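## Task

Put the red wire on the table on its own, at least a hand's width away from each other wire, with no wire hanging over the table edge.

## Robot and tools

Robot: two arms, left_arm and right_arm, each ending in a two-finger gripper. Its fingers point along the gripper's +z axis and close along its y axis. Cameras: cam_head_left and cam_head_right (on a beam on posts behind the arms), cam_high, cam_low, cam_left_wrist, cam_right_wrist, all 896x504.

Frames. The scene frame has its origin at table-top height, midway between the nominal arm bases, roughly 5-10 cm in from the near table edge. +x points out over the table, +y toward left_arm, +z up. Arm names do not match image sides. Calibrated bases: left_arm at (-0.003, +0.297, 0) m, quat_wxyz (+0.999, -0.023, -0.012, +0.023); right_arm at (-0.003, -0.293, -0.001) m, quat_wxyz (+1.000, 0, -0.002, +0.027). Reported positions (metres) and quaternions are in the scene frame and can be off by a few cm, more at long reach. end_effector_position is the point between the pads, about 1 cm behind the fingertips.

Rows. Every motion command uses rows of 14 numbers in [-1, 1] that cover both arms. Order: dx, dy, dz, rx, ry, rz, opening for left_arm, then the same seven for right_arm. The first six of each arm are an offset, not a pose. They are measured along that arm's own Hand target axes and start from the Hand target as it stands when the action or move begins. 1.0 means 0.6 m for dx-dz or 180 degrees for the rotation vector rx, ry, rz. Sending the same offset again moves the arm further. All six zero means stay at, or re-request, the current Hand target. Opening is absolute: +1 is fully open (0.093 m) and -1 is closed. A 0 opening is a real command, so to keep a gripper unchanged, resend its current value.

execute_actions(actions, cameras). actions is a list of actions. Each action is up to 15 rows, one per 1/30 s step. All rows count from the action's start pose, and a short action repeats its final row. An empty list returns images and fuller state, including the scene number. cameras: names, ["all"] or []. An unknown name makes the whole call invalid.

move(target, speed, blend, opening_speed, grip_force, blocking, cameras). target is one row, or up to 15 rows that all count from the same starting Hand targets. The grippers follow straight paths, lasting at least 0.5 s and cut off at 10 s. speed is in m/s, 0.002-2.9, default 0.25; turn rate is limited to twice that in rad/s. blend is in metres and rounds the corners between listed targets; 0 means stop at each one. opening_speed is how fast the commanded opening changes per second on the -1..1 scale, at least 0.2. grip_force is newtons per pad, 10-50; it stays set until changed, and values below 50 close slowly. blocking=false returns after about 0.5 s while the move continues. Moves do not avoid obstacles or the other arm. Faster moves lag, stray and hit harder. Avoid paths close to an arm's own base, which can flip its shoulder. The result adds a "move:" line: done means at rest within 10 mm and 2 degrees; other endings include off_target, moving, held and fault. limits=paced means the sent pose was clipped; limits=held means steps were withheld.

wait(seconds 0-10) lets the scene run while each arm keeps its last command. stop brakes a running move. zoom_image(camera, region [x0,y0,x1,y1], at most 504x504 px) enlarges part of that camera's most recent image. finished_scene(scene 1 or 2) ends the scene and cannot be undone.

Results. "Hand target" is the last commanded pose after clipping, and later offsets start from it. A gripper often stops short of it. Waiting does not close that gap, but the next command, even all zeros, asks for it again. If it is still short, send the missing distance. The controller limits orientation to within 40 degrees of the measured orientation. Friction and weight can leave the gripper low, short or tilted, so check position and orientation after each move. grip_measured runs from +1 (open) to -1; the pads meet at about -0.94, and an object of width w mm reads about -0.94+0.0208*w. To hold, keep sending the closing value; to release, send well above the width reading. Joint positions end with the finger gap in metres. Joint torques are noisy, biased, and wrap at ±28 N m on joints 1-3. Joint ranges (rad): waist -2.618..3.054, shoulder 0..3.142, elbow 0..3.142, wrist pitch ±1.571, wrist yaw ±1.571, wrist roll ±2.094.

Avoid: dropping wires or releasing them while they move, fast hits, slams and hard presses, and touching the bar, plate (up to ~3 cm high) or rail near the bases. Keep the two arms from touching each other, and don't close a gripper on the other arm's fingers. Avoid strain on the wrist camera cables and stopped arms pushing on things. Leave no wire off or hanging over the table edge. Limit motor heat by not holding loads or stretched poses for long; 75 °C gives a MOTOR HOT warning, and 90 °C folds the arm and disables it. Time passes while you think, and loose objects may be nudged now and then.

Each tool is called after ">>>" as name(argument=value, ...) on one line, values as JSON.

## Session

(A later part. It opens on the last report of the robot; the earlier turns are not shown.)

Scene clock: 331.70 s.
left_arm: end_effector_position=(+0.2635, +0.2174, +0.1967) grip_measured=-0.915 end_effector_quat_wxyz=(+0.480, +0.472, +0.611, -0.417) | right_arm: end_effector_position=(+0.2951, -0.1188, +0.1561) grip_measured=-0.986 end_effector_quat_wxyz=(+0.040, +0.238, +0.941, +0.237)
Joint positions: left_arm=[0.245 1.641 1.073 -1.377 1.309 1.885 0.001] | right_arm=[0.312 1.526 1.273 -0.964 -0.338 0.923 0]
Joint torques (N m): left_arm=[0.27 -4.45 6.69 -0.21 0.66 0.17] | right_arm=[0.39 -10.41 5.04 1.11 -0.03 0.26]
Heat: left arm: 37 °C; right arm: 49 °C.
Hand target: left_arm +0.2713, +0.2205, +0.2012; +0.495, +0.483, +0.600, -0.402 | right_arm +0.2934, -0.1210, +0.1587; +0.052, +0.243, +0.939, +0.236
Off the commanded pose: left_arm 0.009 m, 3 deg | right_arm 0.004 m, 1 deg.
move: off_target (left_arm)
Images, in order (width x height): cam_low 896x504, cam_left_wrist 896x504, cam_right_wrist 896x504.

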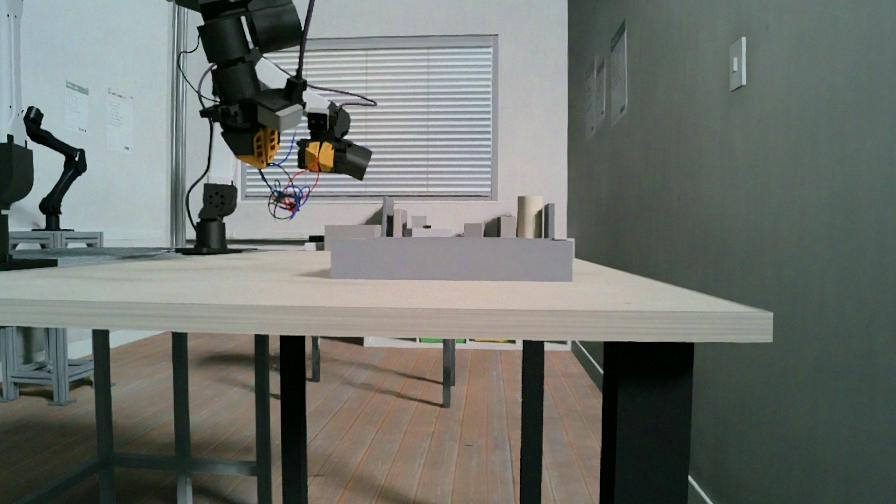

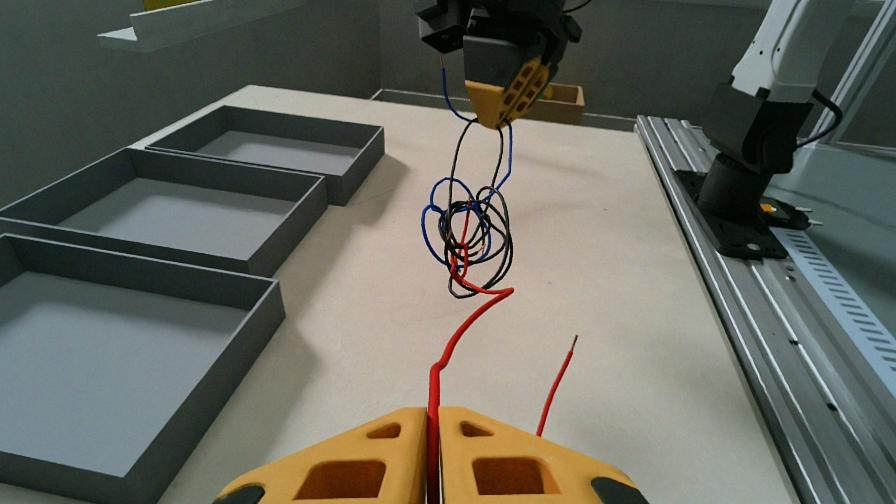

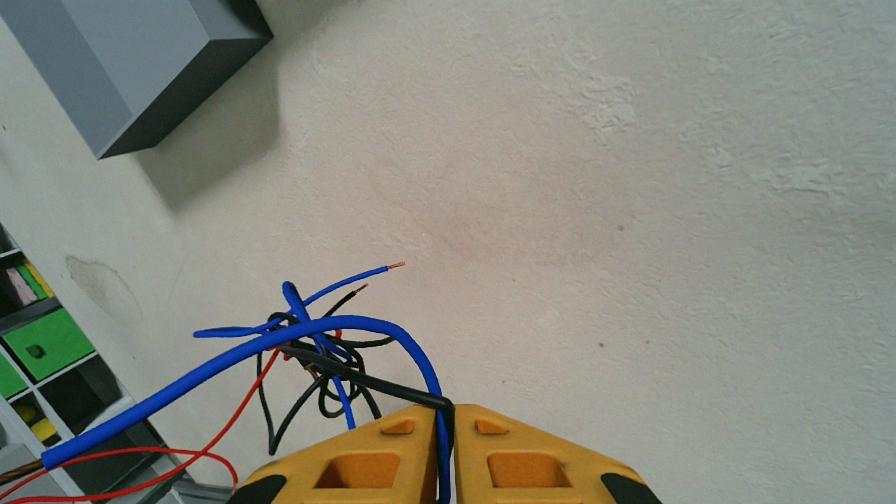

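>>> move(target=[0.17,0.005,0.034,0,0,0,-0.921875,-0.0066,-0.088,0.172,0,0,0,-1], speed=0.1, cameras=["all"])

>>> zoom_image(camera="cam_left_wrist", region=[350, 50, 650, 410])

>>> zoom_image(camera="cam_head_left", region=[340, 180, 460, 270])

>>> zoom_image(camera="cam_high", region=[390, 230, 560, 320])

Scene clock: 344.50 s.
left_arm: end_effector_position=(+0.2734, +0.2195, +0.0997) grip_measured=-0.915 end_effector_quat_wxyz=(+0.491, +0.481, +0.603, -0.405) | right_arm: end_effector_position=(+0.2974, -0.1181, +0.0503) grip_measured=-0.986 end_effector_quat_wxyz=(+0.053, +0.235, +0.939, +0.246)
Joint positions: left_arm=[0.262 1.874 0.904 -1.002 1.309 1.953 0.001] | right_arm=[0.312 1.606 0.907 -0.487 -0.337 0.924 0]
Joint torques (N m): left_arm=[0.18 -5.29 3.43 -0.21 0.59 0.08] | right_arm=[0.53 -7.01 4.57 1.11 0.01 0.26]
Heat: left arm: 37 °C; right arm: 49 °C.
Hand target: left_arm +0.2739, +0.2201, +0.0972; +0.495, +0.482, +0.600, -0.402 | right_arm +0.2959, -0.1203, +0.0426; +0.052, +0.243, +0.939, +0.236
Off the commanded pose: left_arm 0.003 m, 1 deg | right_arm 0.008 m, 1 deg.
move: done

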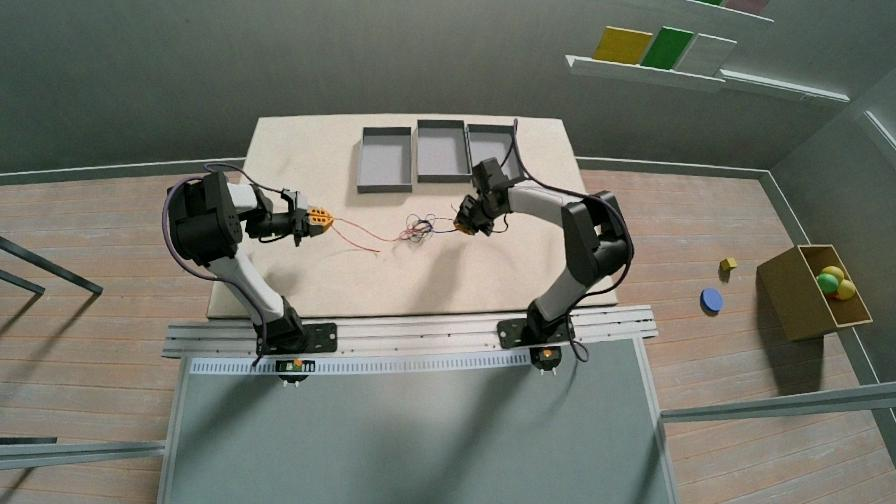

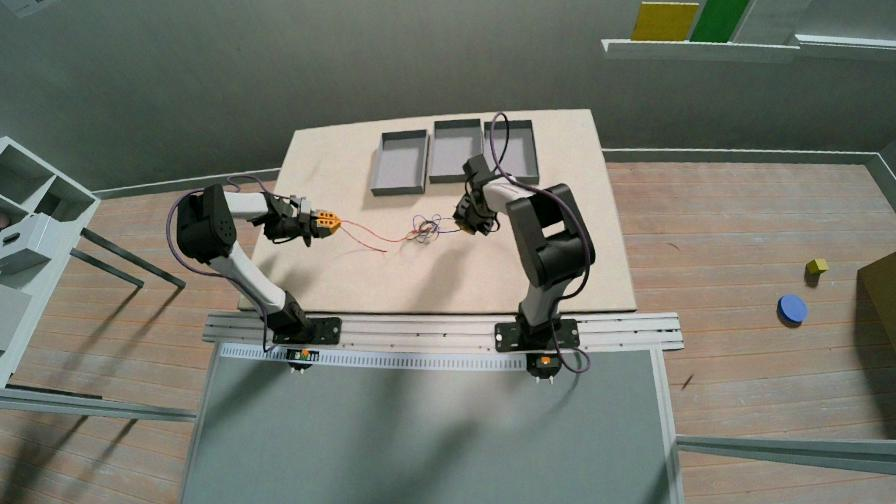

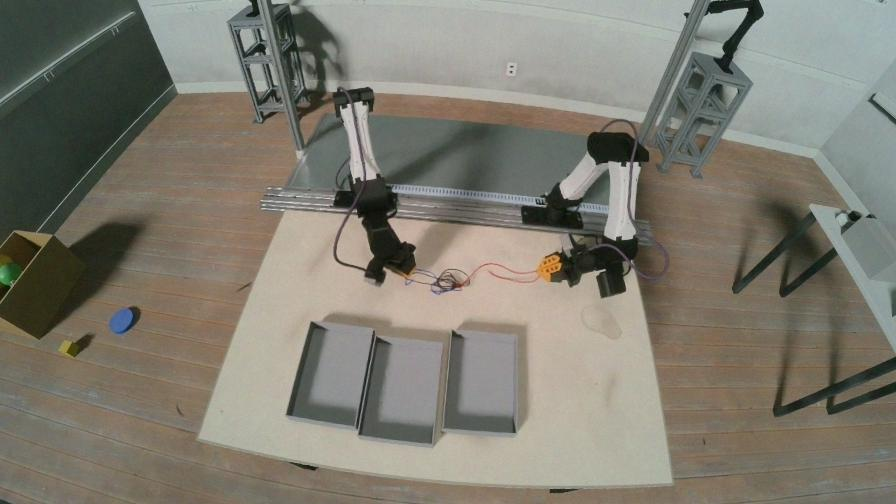

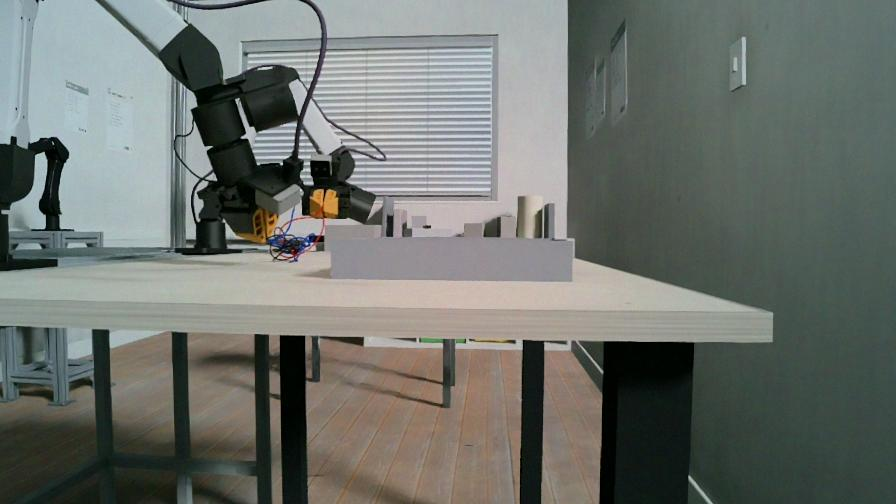

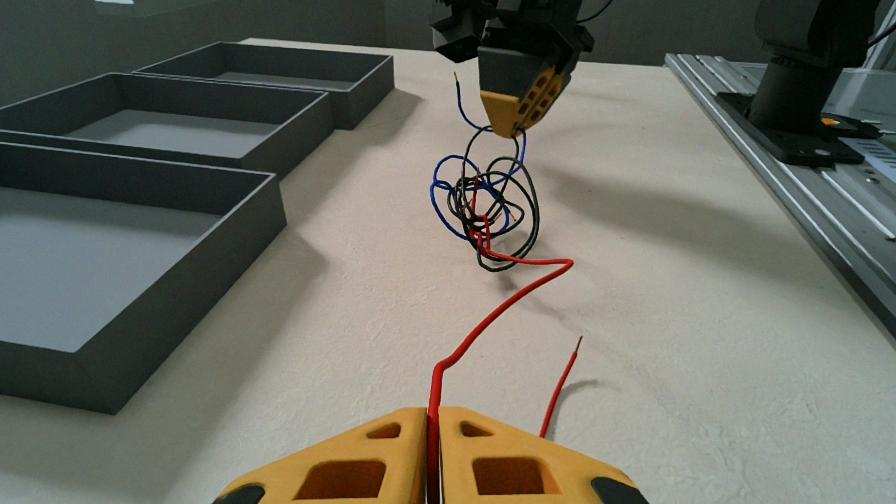

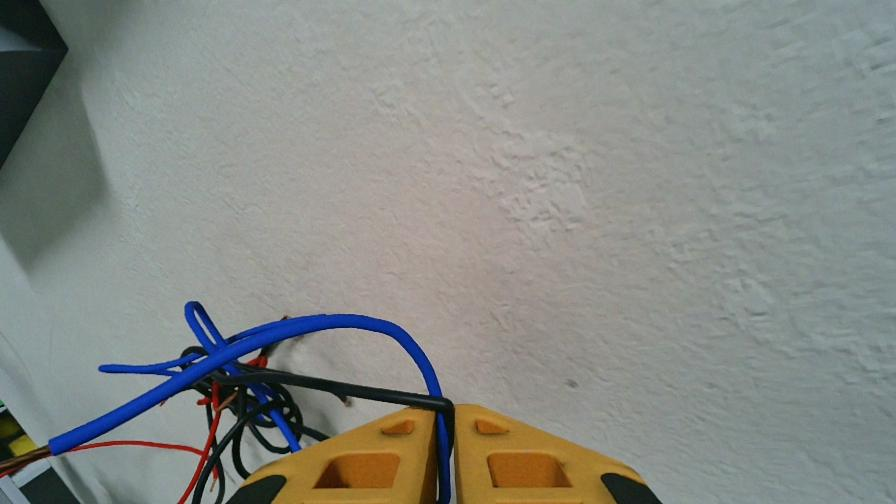

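Scaled by 1.400 from the camera's 896x504 image, which has a finer 1280x720 frame.

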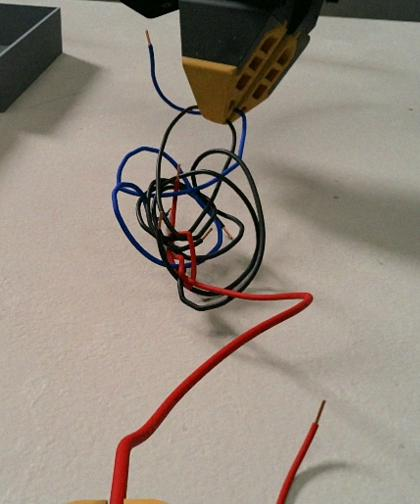

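Scaled by 4.200 from the camera's 896x504 image, which has a finer 1280x720 frame.

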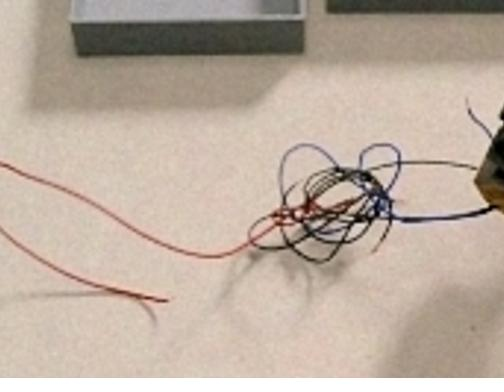

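Scaled by 2.965 from the camera's 896x504 image, which has a finer 1280x720 frame.

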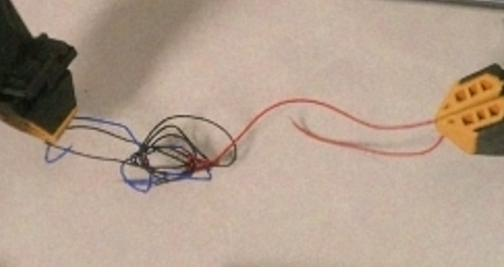

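>>> move(target=[[0,0,0,0,0,0,-0.921875,0,0,0,0,0,0,-1],[0,0,0,0,0,0,-0.921875,0,0,0,0,0,0,-0.6],[0,0,0,0,0,0,-0.921875,0,0,-0.1,0,0,0,-0.6],[0,0,0,0,0,0,-0.921875,-0.007,0.073,-0.207,0,0,0,-0.6]], speed=0.1, cameras=["cam_right_wrist","cam_left_wrist","cam_high"])

>>> zoom_image(camera="cam_right_wrist", region=[250, 50, 650, 400])

Scene clock: 355.60 s.
left_arm: end_effector_position=(+0.2735, +0.2195, +0.0997) grip_measured=-0.915 end_effector_quat_wxyz=(+0.491, +0.481, +0.603, -0.405) | right_arm: end_effector_position=(+0.2896, -0.1422, +0.1645) grip_measured=-0.601 end_effector_quat_wxyz=(+0.045, +0.249, +0.940, +0.230)
Joint positions: left_arm=[0.262 1.874 0.904 -1.002 1.309 1.953 0.001] | right_arm=[0.252 1.48 1.269 -1.025 -0.337 0.881 0.016]
Joint torques (N m): left_arm=[0.2 -5.29 3.34 -0.24 0.59 0.08] | right_arm=[0.42 -7.53 7.97 0.91 -0.22 0.03]
Heat: left arm: 36 °C; right arm: 49 °C.
Hand target: left_arm +0.2739, +0.2201, +0.0972; +0.495, +0.482, +0.601, -0.402 | right_arm +0.2922, -0.1406, +0.1727; +0.051, +0.243, +0.939, +0.236
Off the commanded pose: left_arm 0.003 m, 1 deg | right_arm 0.009 m, 1 deg.
move: done
Images, in order (width x height): cam_high 896x504, cam_left_wrist 896x504, cam_right_wrist 896x504.

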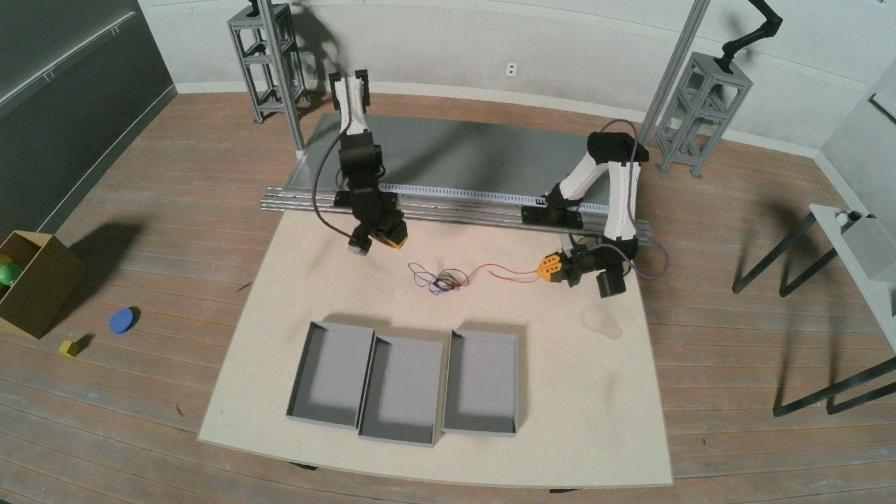

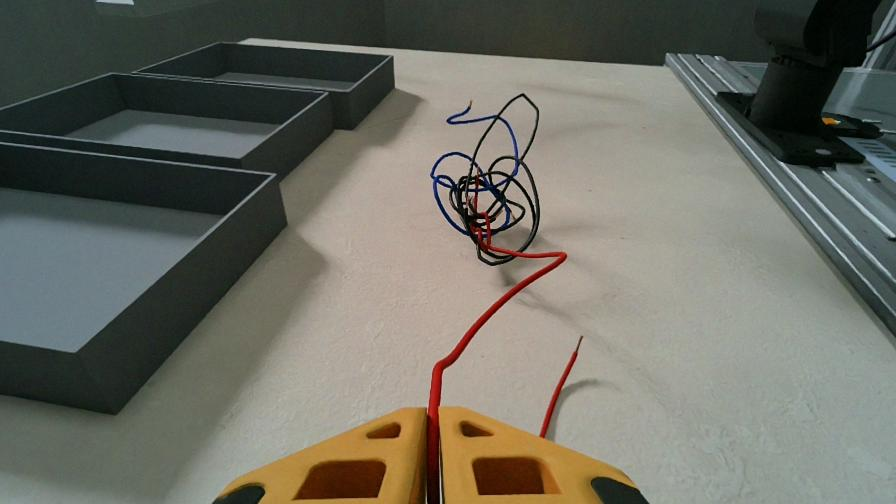

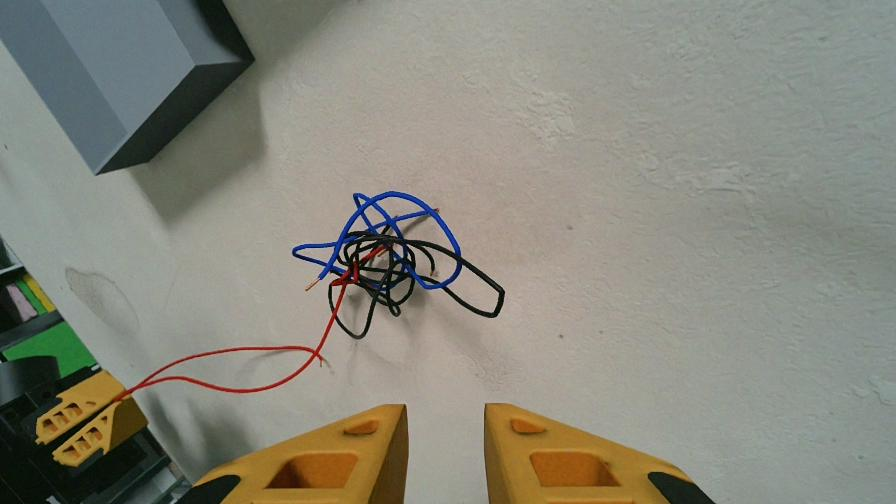

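Scaled by 1.260 from the camera's 896x504 image, which has a finer 1280x720 frame.

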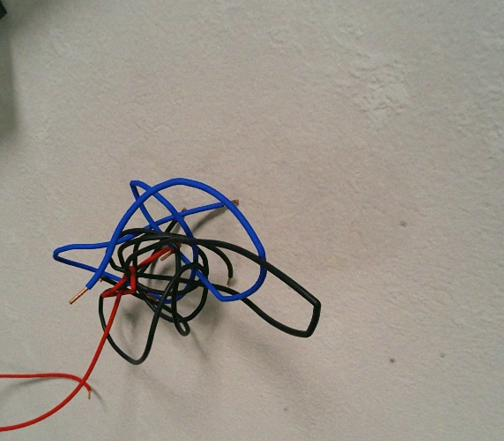

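>>> move(target=[-0.33,-0.01,-0.066,0,0,0,-0.921875,-0.05,0,-0.1,0,0,0,-0.6], speed=0.15, cameras=["cam_right_wrist","cam_left_wrist","cam_low"])

>>> zoom_image(camera="cam_right_wrist", region=[150, 50, 550, 400])

>>> zoom_image(camera="cam_low", region=[200, 80, 380, 270])

Scene clock: 361.97 s.
left_arm: end_effector_position=(+0.2713, +0.2242, +0.2864) grip_measured=-0.915 end_effector_quat_wxyz=(+0.492, +0.469, +0.618, -0.395) | right_arm: end_effector_position=(+0.3020, -0.1809, +0.2209) grip_measured=-0.601 end_effector_quat_wxyz=(+0.051, +0.249, +0.939, +0.230)
Joint positions: left_arm=[0.245 1.551 1.364 -1.572 1.312 1.725 0.001] | right_arm=[0.106 1.528 1.543 -1.292 -0.378 0.734 0.016]
Joint torques (N m): left_arm=[-1.05 -6.16 6.93 -0.14 0.72 -0.11] | right_arm=[-0.49 -6.45 7.99 0.76 -0.32 -0.07]
Heat: left arm: 37 °C; right arm: 49 °C.
Hand target: left_arm +0.2686, +0.2208, +0.2990; +0.495, +0.482, +0.601, -0.402 | right_arm +0.3058, -0.1803, +0.2252; +0.052, +0.243, +0.939, +0.236
Off the commanded pose: left_arm 0.013 m, 3 deg | right_arm 0.006 m, 1 deg.
joint sent to its limit (left arm) — joint 4 (wrist pitch), lower limit. The joint targets still meet the commanded pose.
move: off_target (left_arm)
Images, in order (width x height): cam_low 896x504, cam_left_wrist 896x504, cam_right_wrist 896x504.

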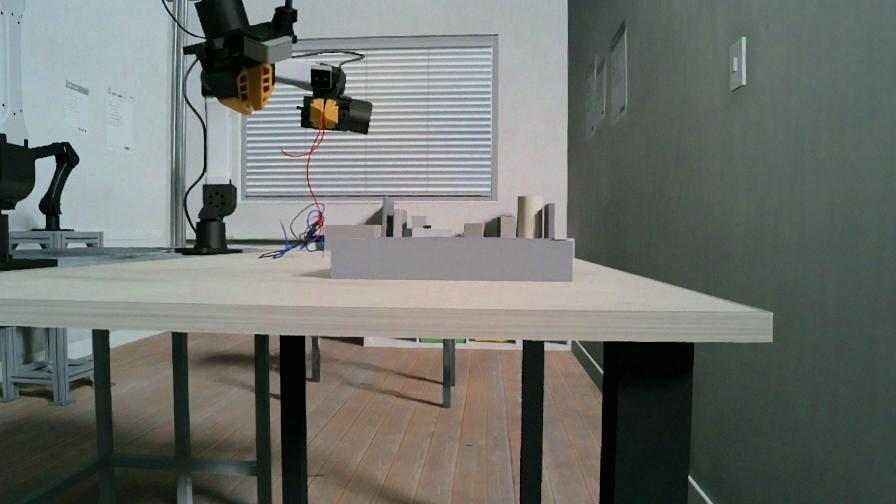

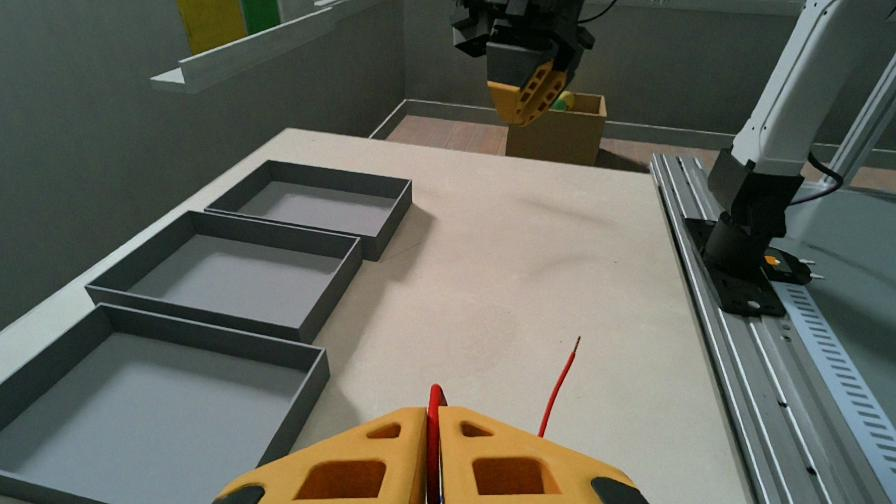

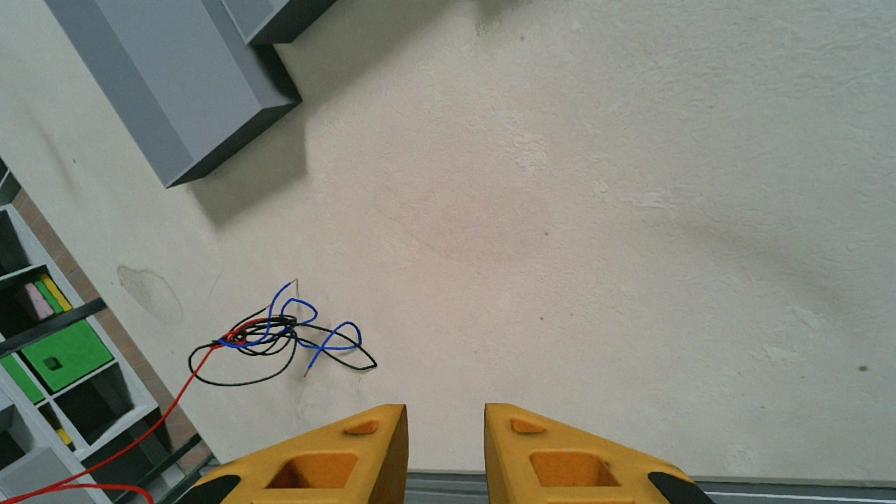

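Scaled by 1.260 from the camera's 896x504 image, which has a finer 1280x720 frame.

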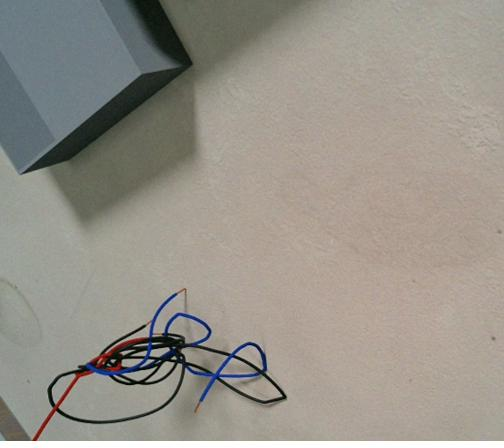

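Scaled by 2.653 from the camera's 896x504 image, which has a finer 1280x720 frame.

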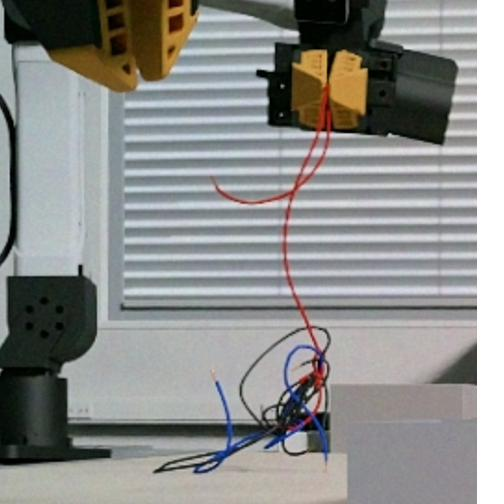

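>>> move(target=[-0.184,0.027,0.075,0,0,0,-0.921875,0,0,0,0,0,0,-0.6], speed=0.15, cameras=["all"])

>>> zoom_image(camera="cam_right_wrist", region=[100, 150, 500, 504])

>>> zoom_image(camera="cam_low", region=[200, 50, 380, 240])

Scene clock: 369.27 s.
left_arm: end_effector_position=(+0.3054, +0.1639, +0.3907) grip_measured=-0.915 end_effector_quat_wxyz=(+0.484, +0.473, +0.611, -0.411) | right_arm: end_effector_position=(+0.3019, -0.1808, +0.2209) grip_measured=-0.601 end_effector_quat_wxyz=(+0.051, +0.248, +0.939, +0.230)
Joint positions: left_arm=[-0.014 1.54 1.712 -1.144 1.274 0.891 0.001] | right_arm=[0.106 1.528 1.543 -1.293 -0.379 0.733 0.016]
Joint torques (N m): left_arm=[-0.9 -7.21 5.05 1.54 0.46 -0.12] | right_arm=[-0.46 -6.41 7.87 0.8 -0.3 -0.04]
Heat: left arm: 37 °C; right arm: 48 °C.
Hand target: left_arm +0.2986, +0.1610, +0.3990; +0.495, +0.482, +0.601, -0.402 | right_arm +0.3058, -0.1802, +0.2252; +0.052, +0.243, +0.939, +0.236
Off the commanded pose: left_arm 0.011 m, 2 deg | right_arm 0.006 m, 1 deg.
move: off_target (left_arm)

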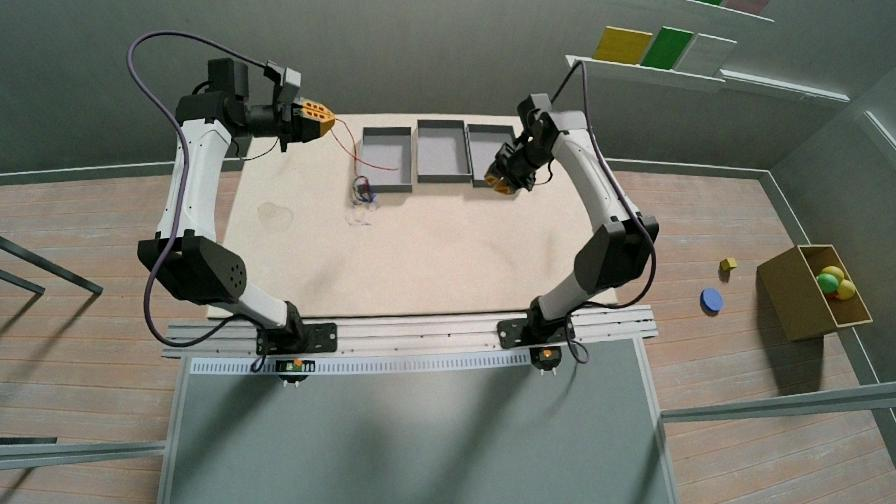

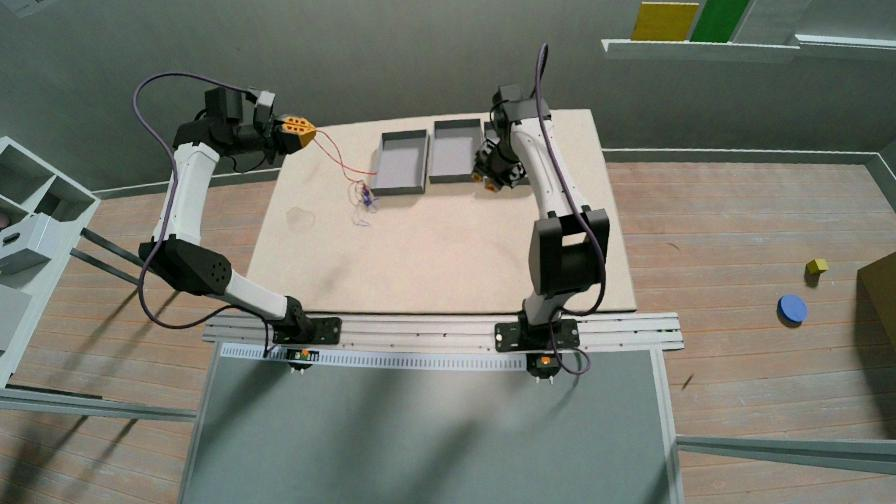

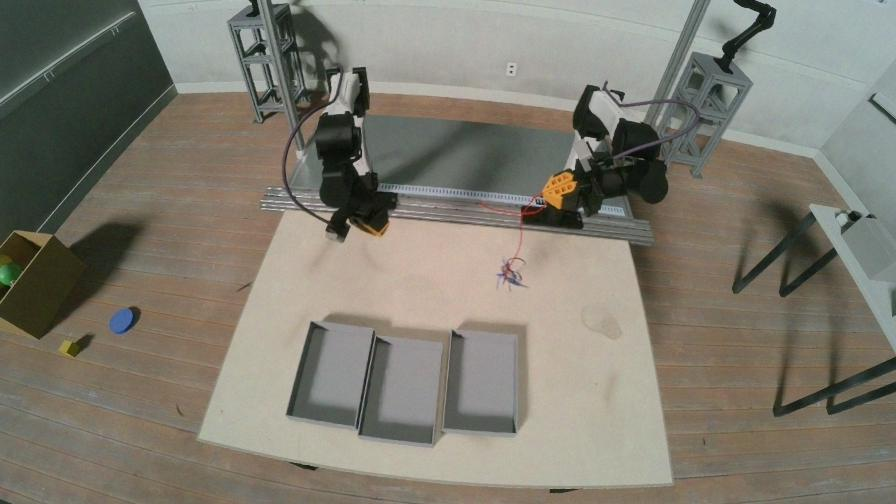

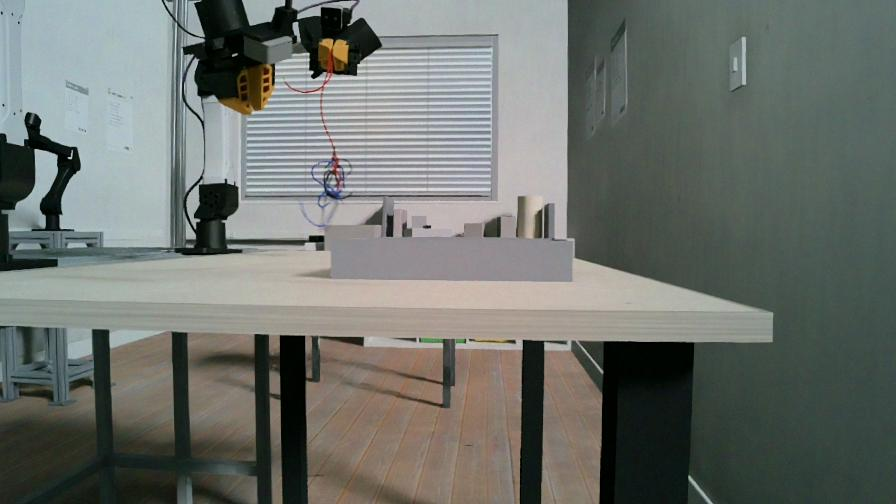

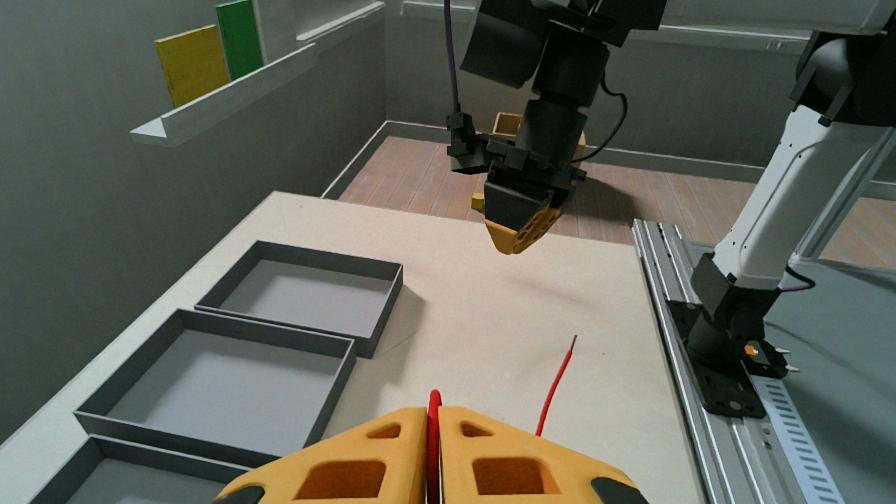

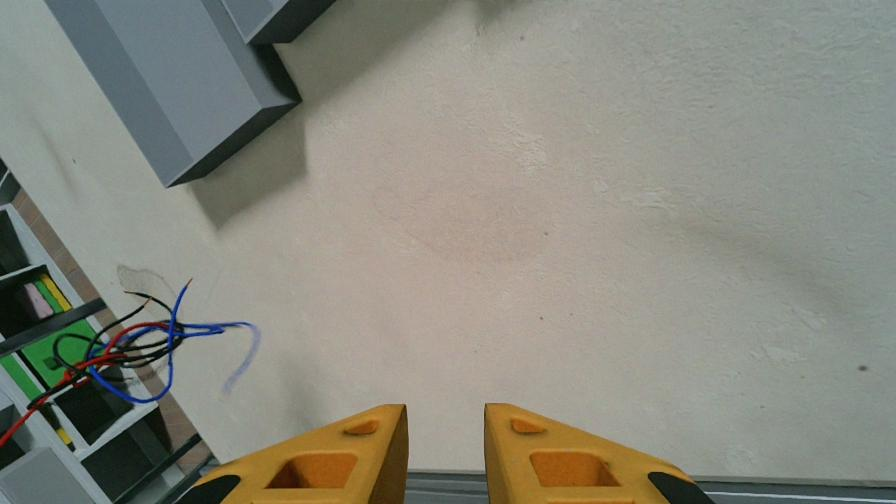

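Scaled by 1.260 from the camera's 896x504 image, which has a finer 1280x720 frame.

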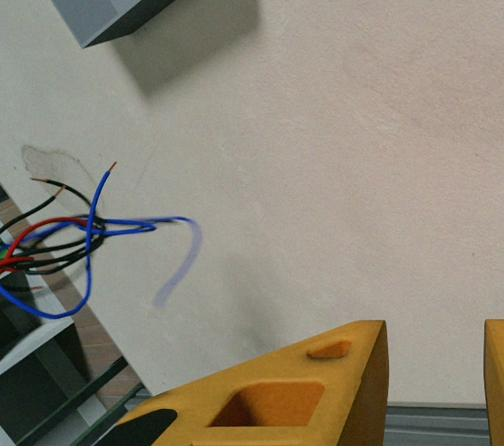

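Scaled by 2.653 from the camera's 896x504 image, which has a finer 1280x720 frame.

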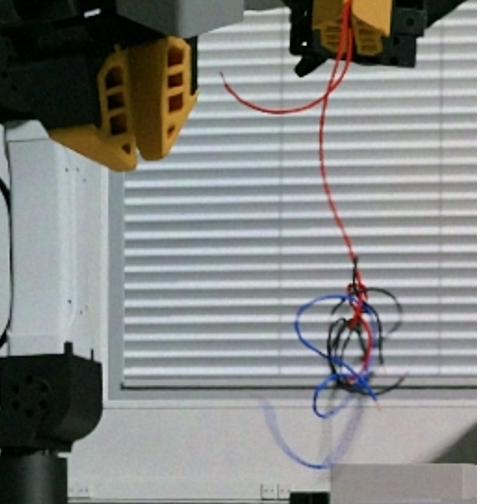

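>>> move(target=[[0.1,0,0.02,0,0,0,-0.921875,0,0,0,0,0,0,-0.6],[0.0,0,0,0,0,0,-0.921875,0,0,0,0,0,0,-0.6],[0.1,0,0.02,0,0,0,-0.921875,0,0,0,0,0,0,-0.6],[0,0,0,0,0,0,-0.921875,0,0,0,0,0,0,-0.6],[0.1,0,0.02,0,0,0,-0.921875,0,0,0,0,0,0,-0.6],[0,0,0,0,0,0,-0.921875,0,0,0,0,0,0,-0.6],[0.1,0,0.02,0,0,0,-0.921875,0,0,0,0,0,0,-0.6]], speed=0.4, blend=[0.01,0.01,0.01,0.01,0.01,0.01,0], cameras=["cam_low","cam_right_wrist"])

>>> zoom_image(camera="cam_low", region=[200, 70, 380, 260])

Scene clock: 377.23 s.
left_arm: end_effector_position=(+0.3024, +0.1613, +0.3298) grip_measured=-0.915 end_effector_quat_wxyz=(+0.481, +0.474, +0.613, -0.410) | right_arm: end_effector_position=(+0.3019, -0.1808, +0.2209) grip_measured=-0.601 end_effector_quat_wxyz=(+0.051, +0.248, +0.939, +0.230)
Joint positions: left_arm=[-0.014 1.461 1.394 -0.92 1.267 0.903 0.001] | right_arm=[0.106 1.528 1.543 -1.293 -0.379 0.733 0.016]
Joint torques (N m): left_arm=[-0.23 -6.56 5.41 1.51 0.58 -0.02] | right_arm=[-0.4 -6.37 7.88 0.9 -0.33 -0.03]
Heat: left arm: 37 °C; right arm: 48 °C.
Hand target: left_arm +0.2985, +0.1604, +0.3378; +0.495, +0.482, +0.601, -0.402 | right_arm +0.3058, -0.1802, +0.2252; +0.052, +0.243, +0.939, +0.236
Off the commanded pose: left_arm 0.009 m, 3 deg | right_arm 0.006 m, 1 deg.
move: off_target (left_arm)
Images, in order (width x height): cam_low 896x504, cam_right_wrist 896x504.

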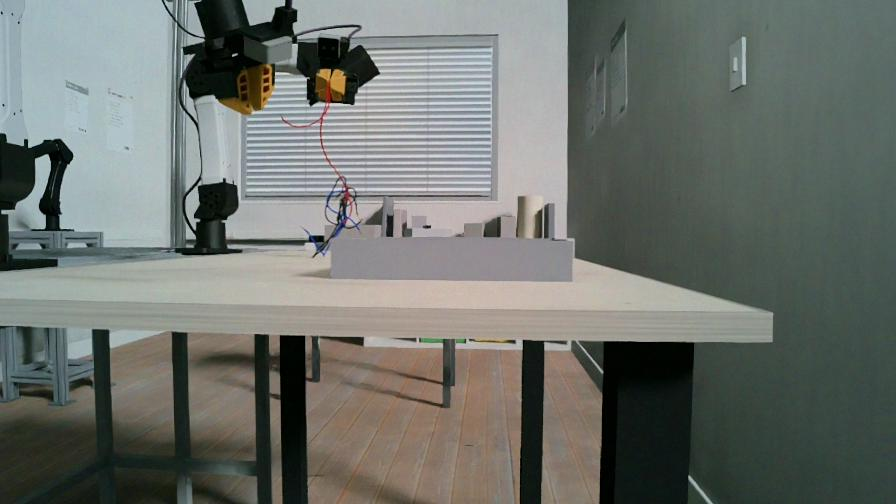

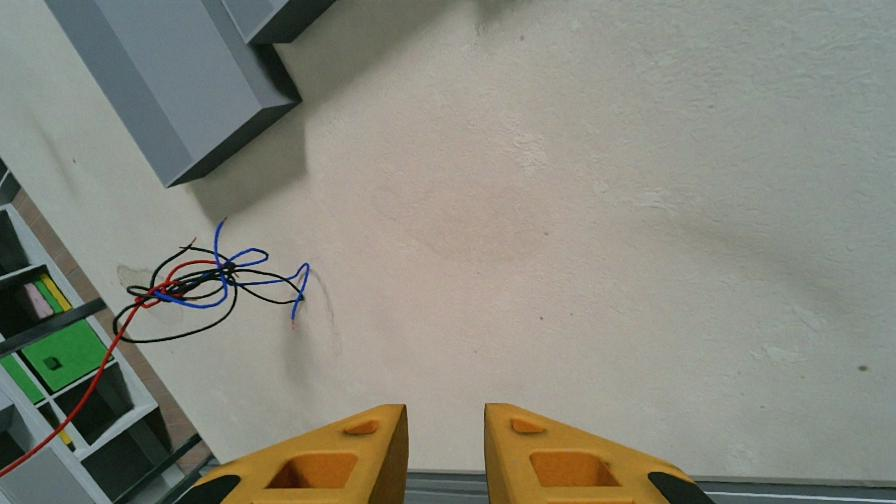

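Scaled by 2.653 from the camera's 896x504 image, which has a finer 1280x720 frame.

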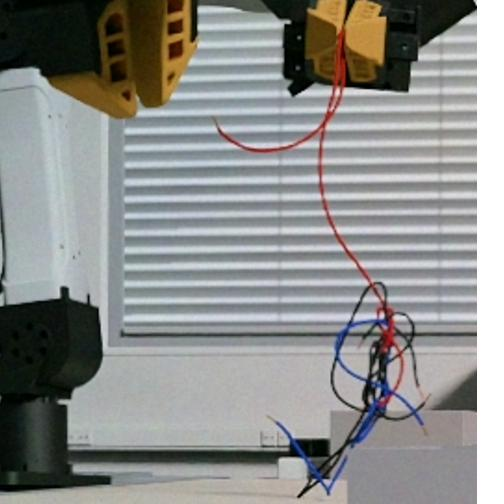

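>>> move(target=[0,0,0,0,0,0,-0.921875,0.23,0.089,0.138,-0.1739,-0.1739,-0.4778,0], speed=0.15, cameras=["cam_low","cam_right_wrist"])

>>> zoom_image(camera="cam_right_wrist", region=[250, 0, 650, 400])

Scene clock: 390.23 s.
left_arm: end_effector_position=(+0.3027, +0.1614, +0.3300) grip_measured=-0.915 end_effector_quat_wxyz=(+0.482, +0.474, +0.613, -0.409) | right_arm: end_effector_position=(+0.2304, -0.0402, +0.1884) grip_measured=-0.001 end_effector_quat_wxyz=(+0.486, -0.407, +0.718, +0.288)
Joint positions: left_arm=[-0.014 1.461 1.394 -0.917 1.267 0.903 0.001] | right_arm=[0.588 1.019 0.539 0.077 -0.381 -0.134 0.045]
Joint torques (N m): left_arm=[-0.27 -6.67 5.35 1.51 0.57 -0.04] | right_arm=[1.03 -2.59 5.29 2.15 -0.22 -0.04]
Heat: left arm: 37 °C; right arm: 47 °C.
Hand target: left_arm +0.2985, +0.1604, +0.3378; +0.495, +0.482, +0.601, -0.402 | right_arm +0.2255, -0.0380, +0.1798; +0.477, -0.418, +0.716, +0.291
Off the commanded pose: left_arm 0.009 m, 2 deg | right_arm 0.010 m, 2 deg.
move: done
Images, in order (width x height): cam_low 896x504, cam_right_wrist 896x504.

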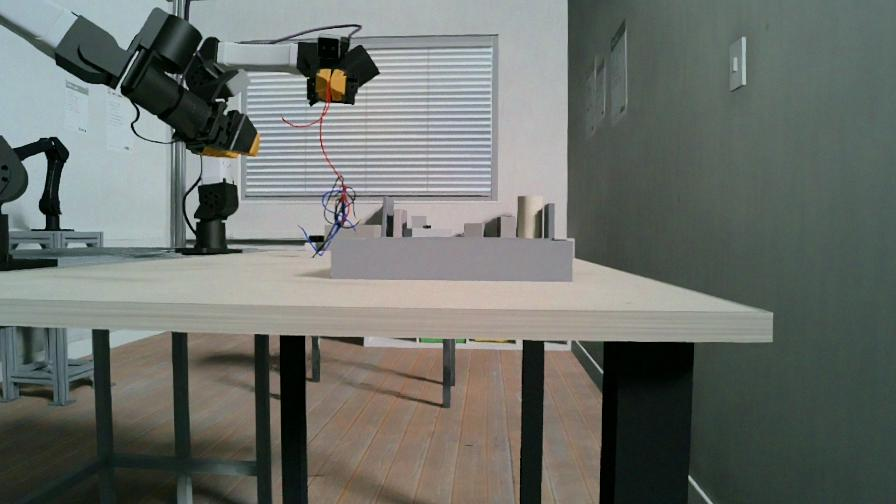

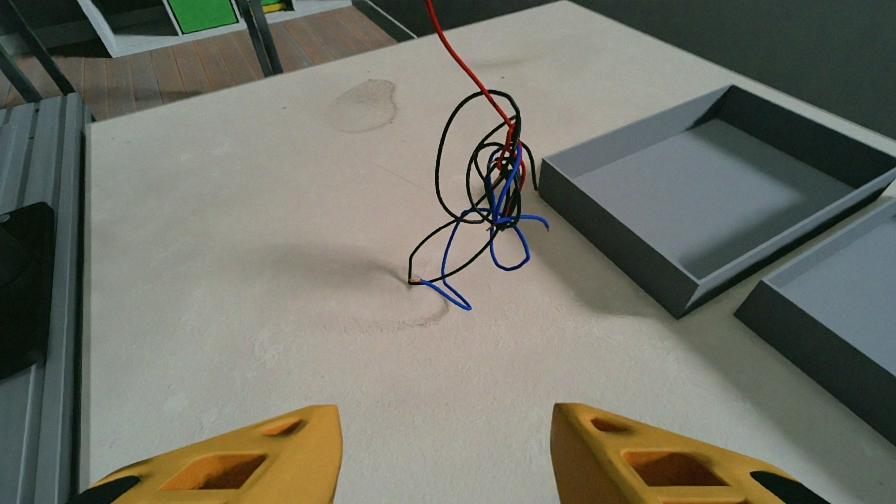

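Scaled by 1.260 from the camera's 896x504 image, which has a finer 1280x720 frame.

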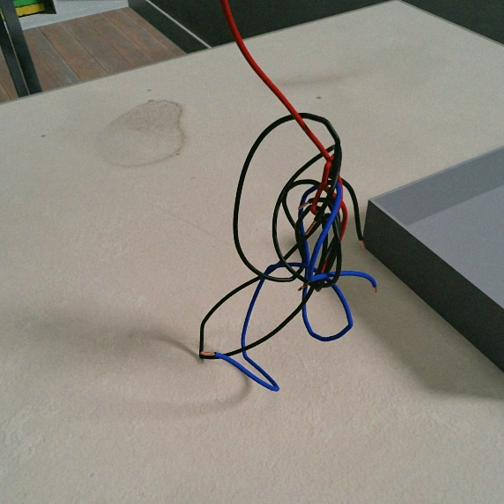

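>>> zoom_image(camera="cam_right_wrist", region=[420, 70, 560, 290])

Scaled by 2.291 from the camera's 896x504 image, which has a finer 1280x720 frame.

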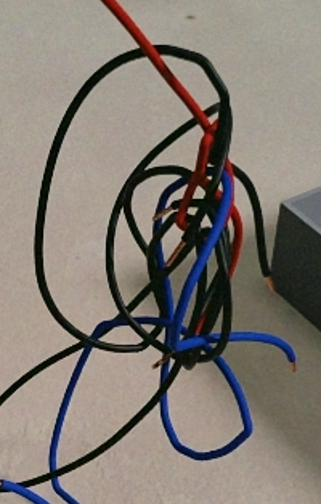

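>>> move(target=[0,0,0,0,0,0,-0.921875,-0.015,0.002,0.25,0,0,0,-0.3], speed=0.12, cameras=["cam_low","cam_right_wrist"])

>>> zoom_image(camera="cam_right_wrist", region=[250, 50, 700, 500])

Scene clock: 418.73 s.
left_arm: end_effector_position=(+0.3027, +0.1614, +0.3300) grip_measured=-0.915 end_effector_quat_wxyz=(+0.482, +0.474, +0.613, -0.409) | right_arm: end_effector_position=(+0.2865, +0.0815, +0.1260) grip_measured=-0.299 end_effector_quat_wxyz=(+0.469, -0.426, +0.717, +0.291)
Joint positions: left_arm=[-0.014 1.461 1.394 -0.917 1.267 0.903 0.001] | right_arm=[0.772 1.702 0.806 0.479 -0.245 -0.086 0.031]
Joint torques (N m): left_arm=[-0.31 -6.63 5.35 1.53 0.55 -0.05] | right_arm=[0.9 -8.18 7.83 2.25 0.12 0.28]
Motor temperatures (°C): left_arm=[25 38 36 36 28 25 26] | right_arm=[26 44 39 35 27 23 30]
Heat: left arm: 38 °C; right arm: 44 °C.
Hand target: left_arm +0.2985, +0.1604, +0.3378; +0.495, +0.482, +0.601, -0.402 | right_arm +0.2922, +0.0879, +0.1318; +0.477, -0.418, +0.716, +0.291
Off the commanded pose: left_arm 0.009 m, 2 deg | right_arm 0.010 m, 1 deg.
move: done
Images, in order (width x height): cam_low 896x504, cam_right_wrist 896x504.

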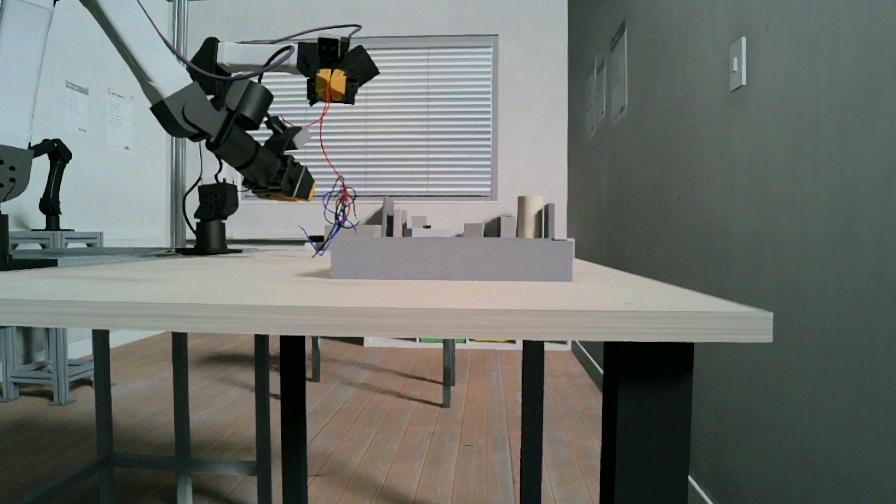

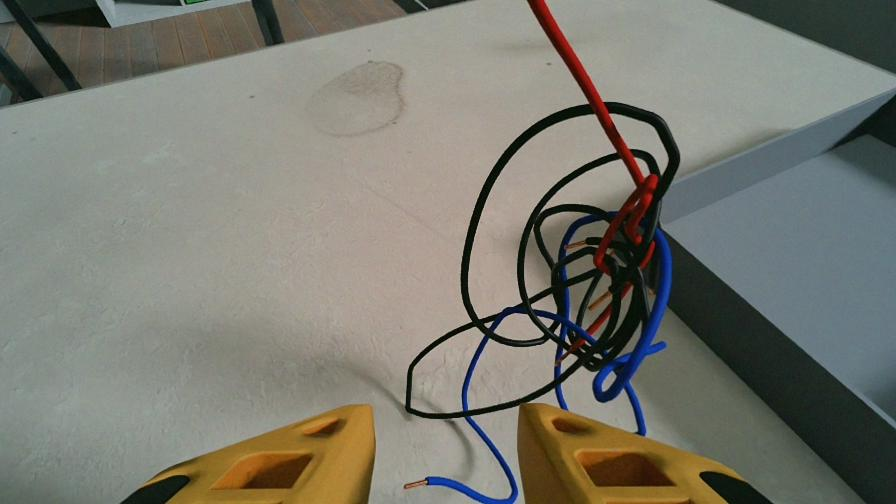

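Scaled by 1.120 from the camera's 896x504 image, which has a finer 1280x720 frame.

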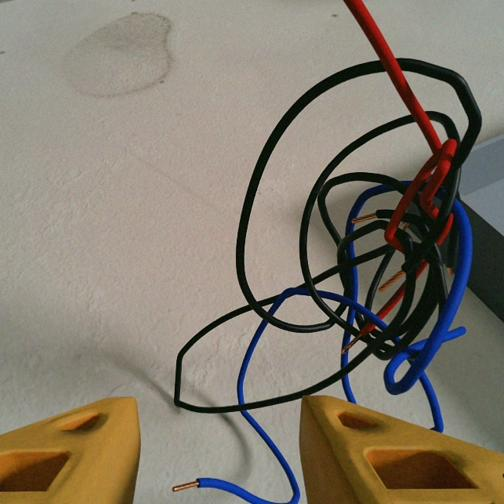

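>>> zoom_image(camera="cam_right_wrist", region=[530, 140, 700, 390])

Scaled by 2.016 from the camera's 896x504 image, which has a finer 1280x720 frame.

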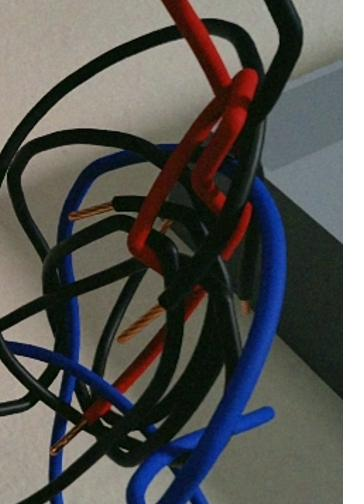

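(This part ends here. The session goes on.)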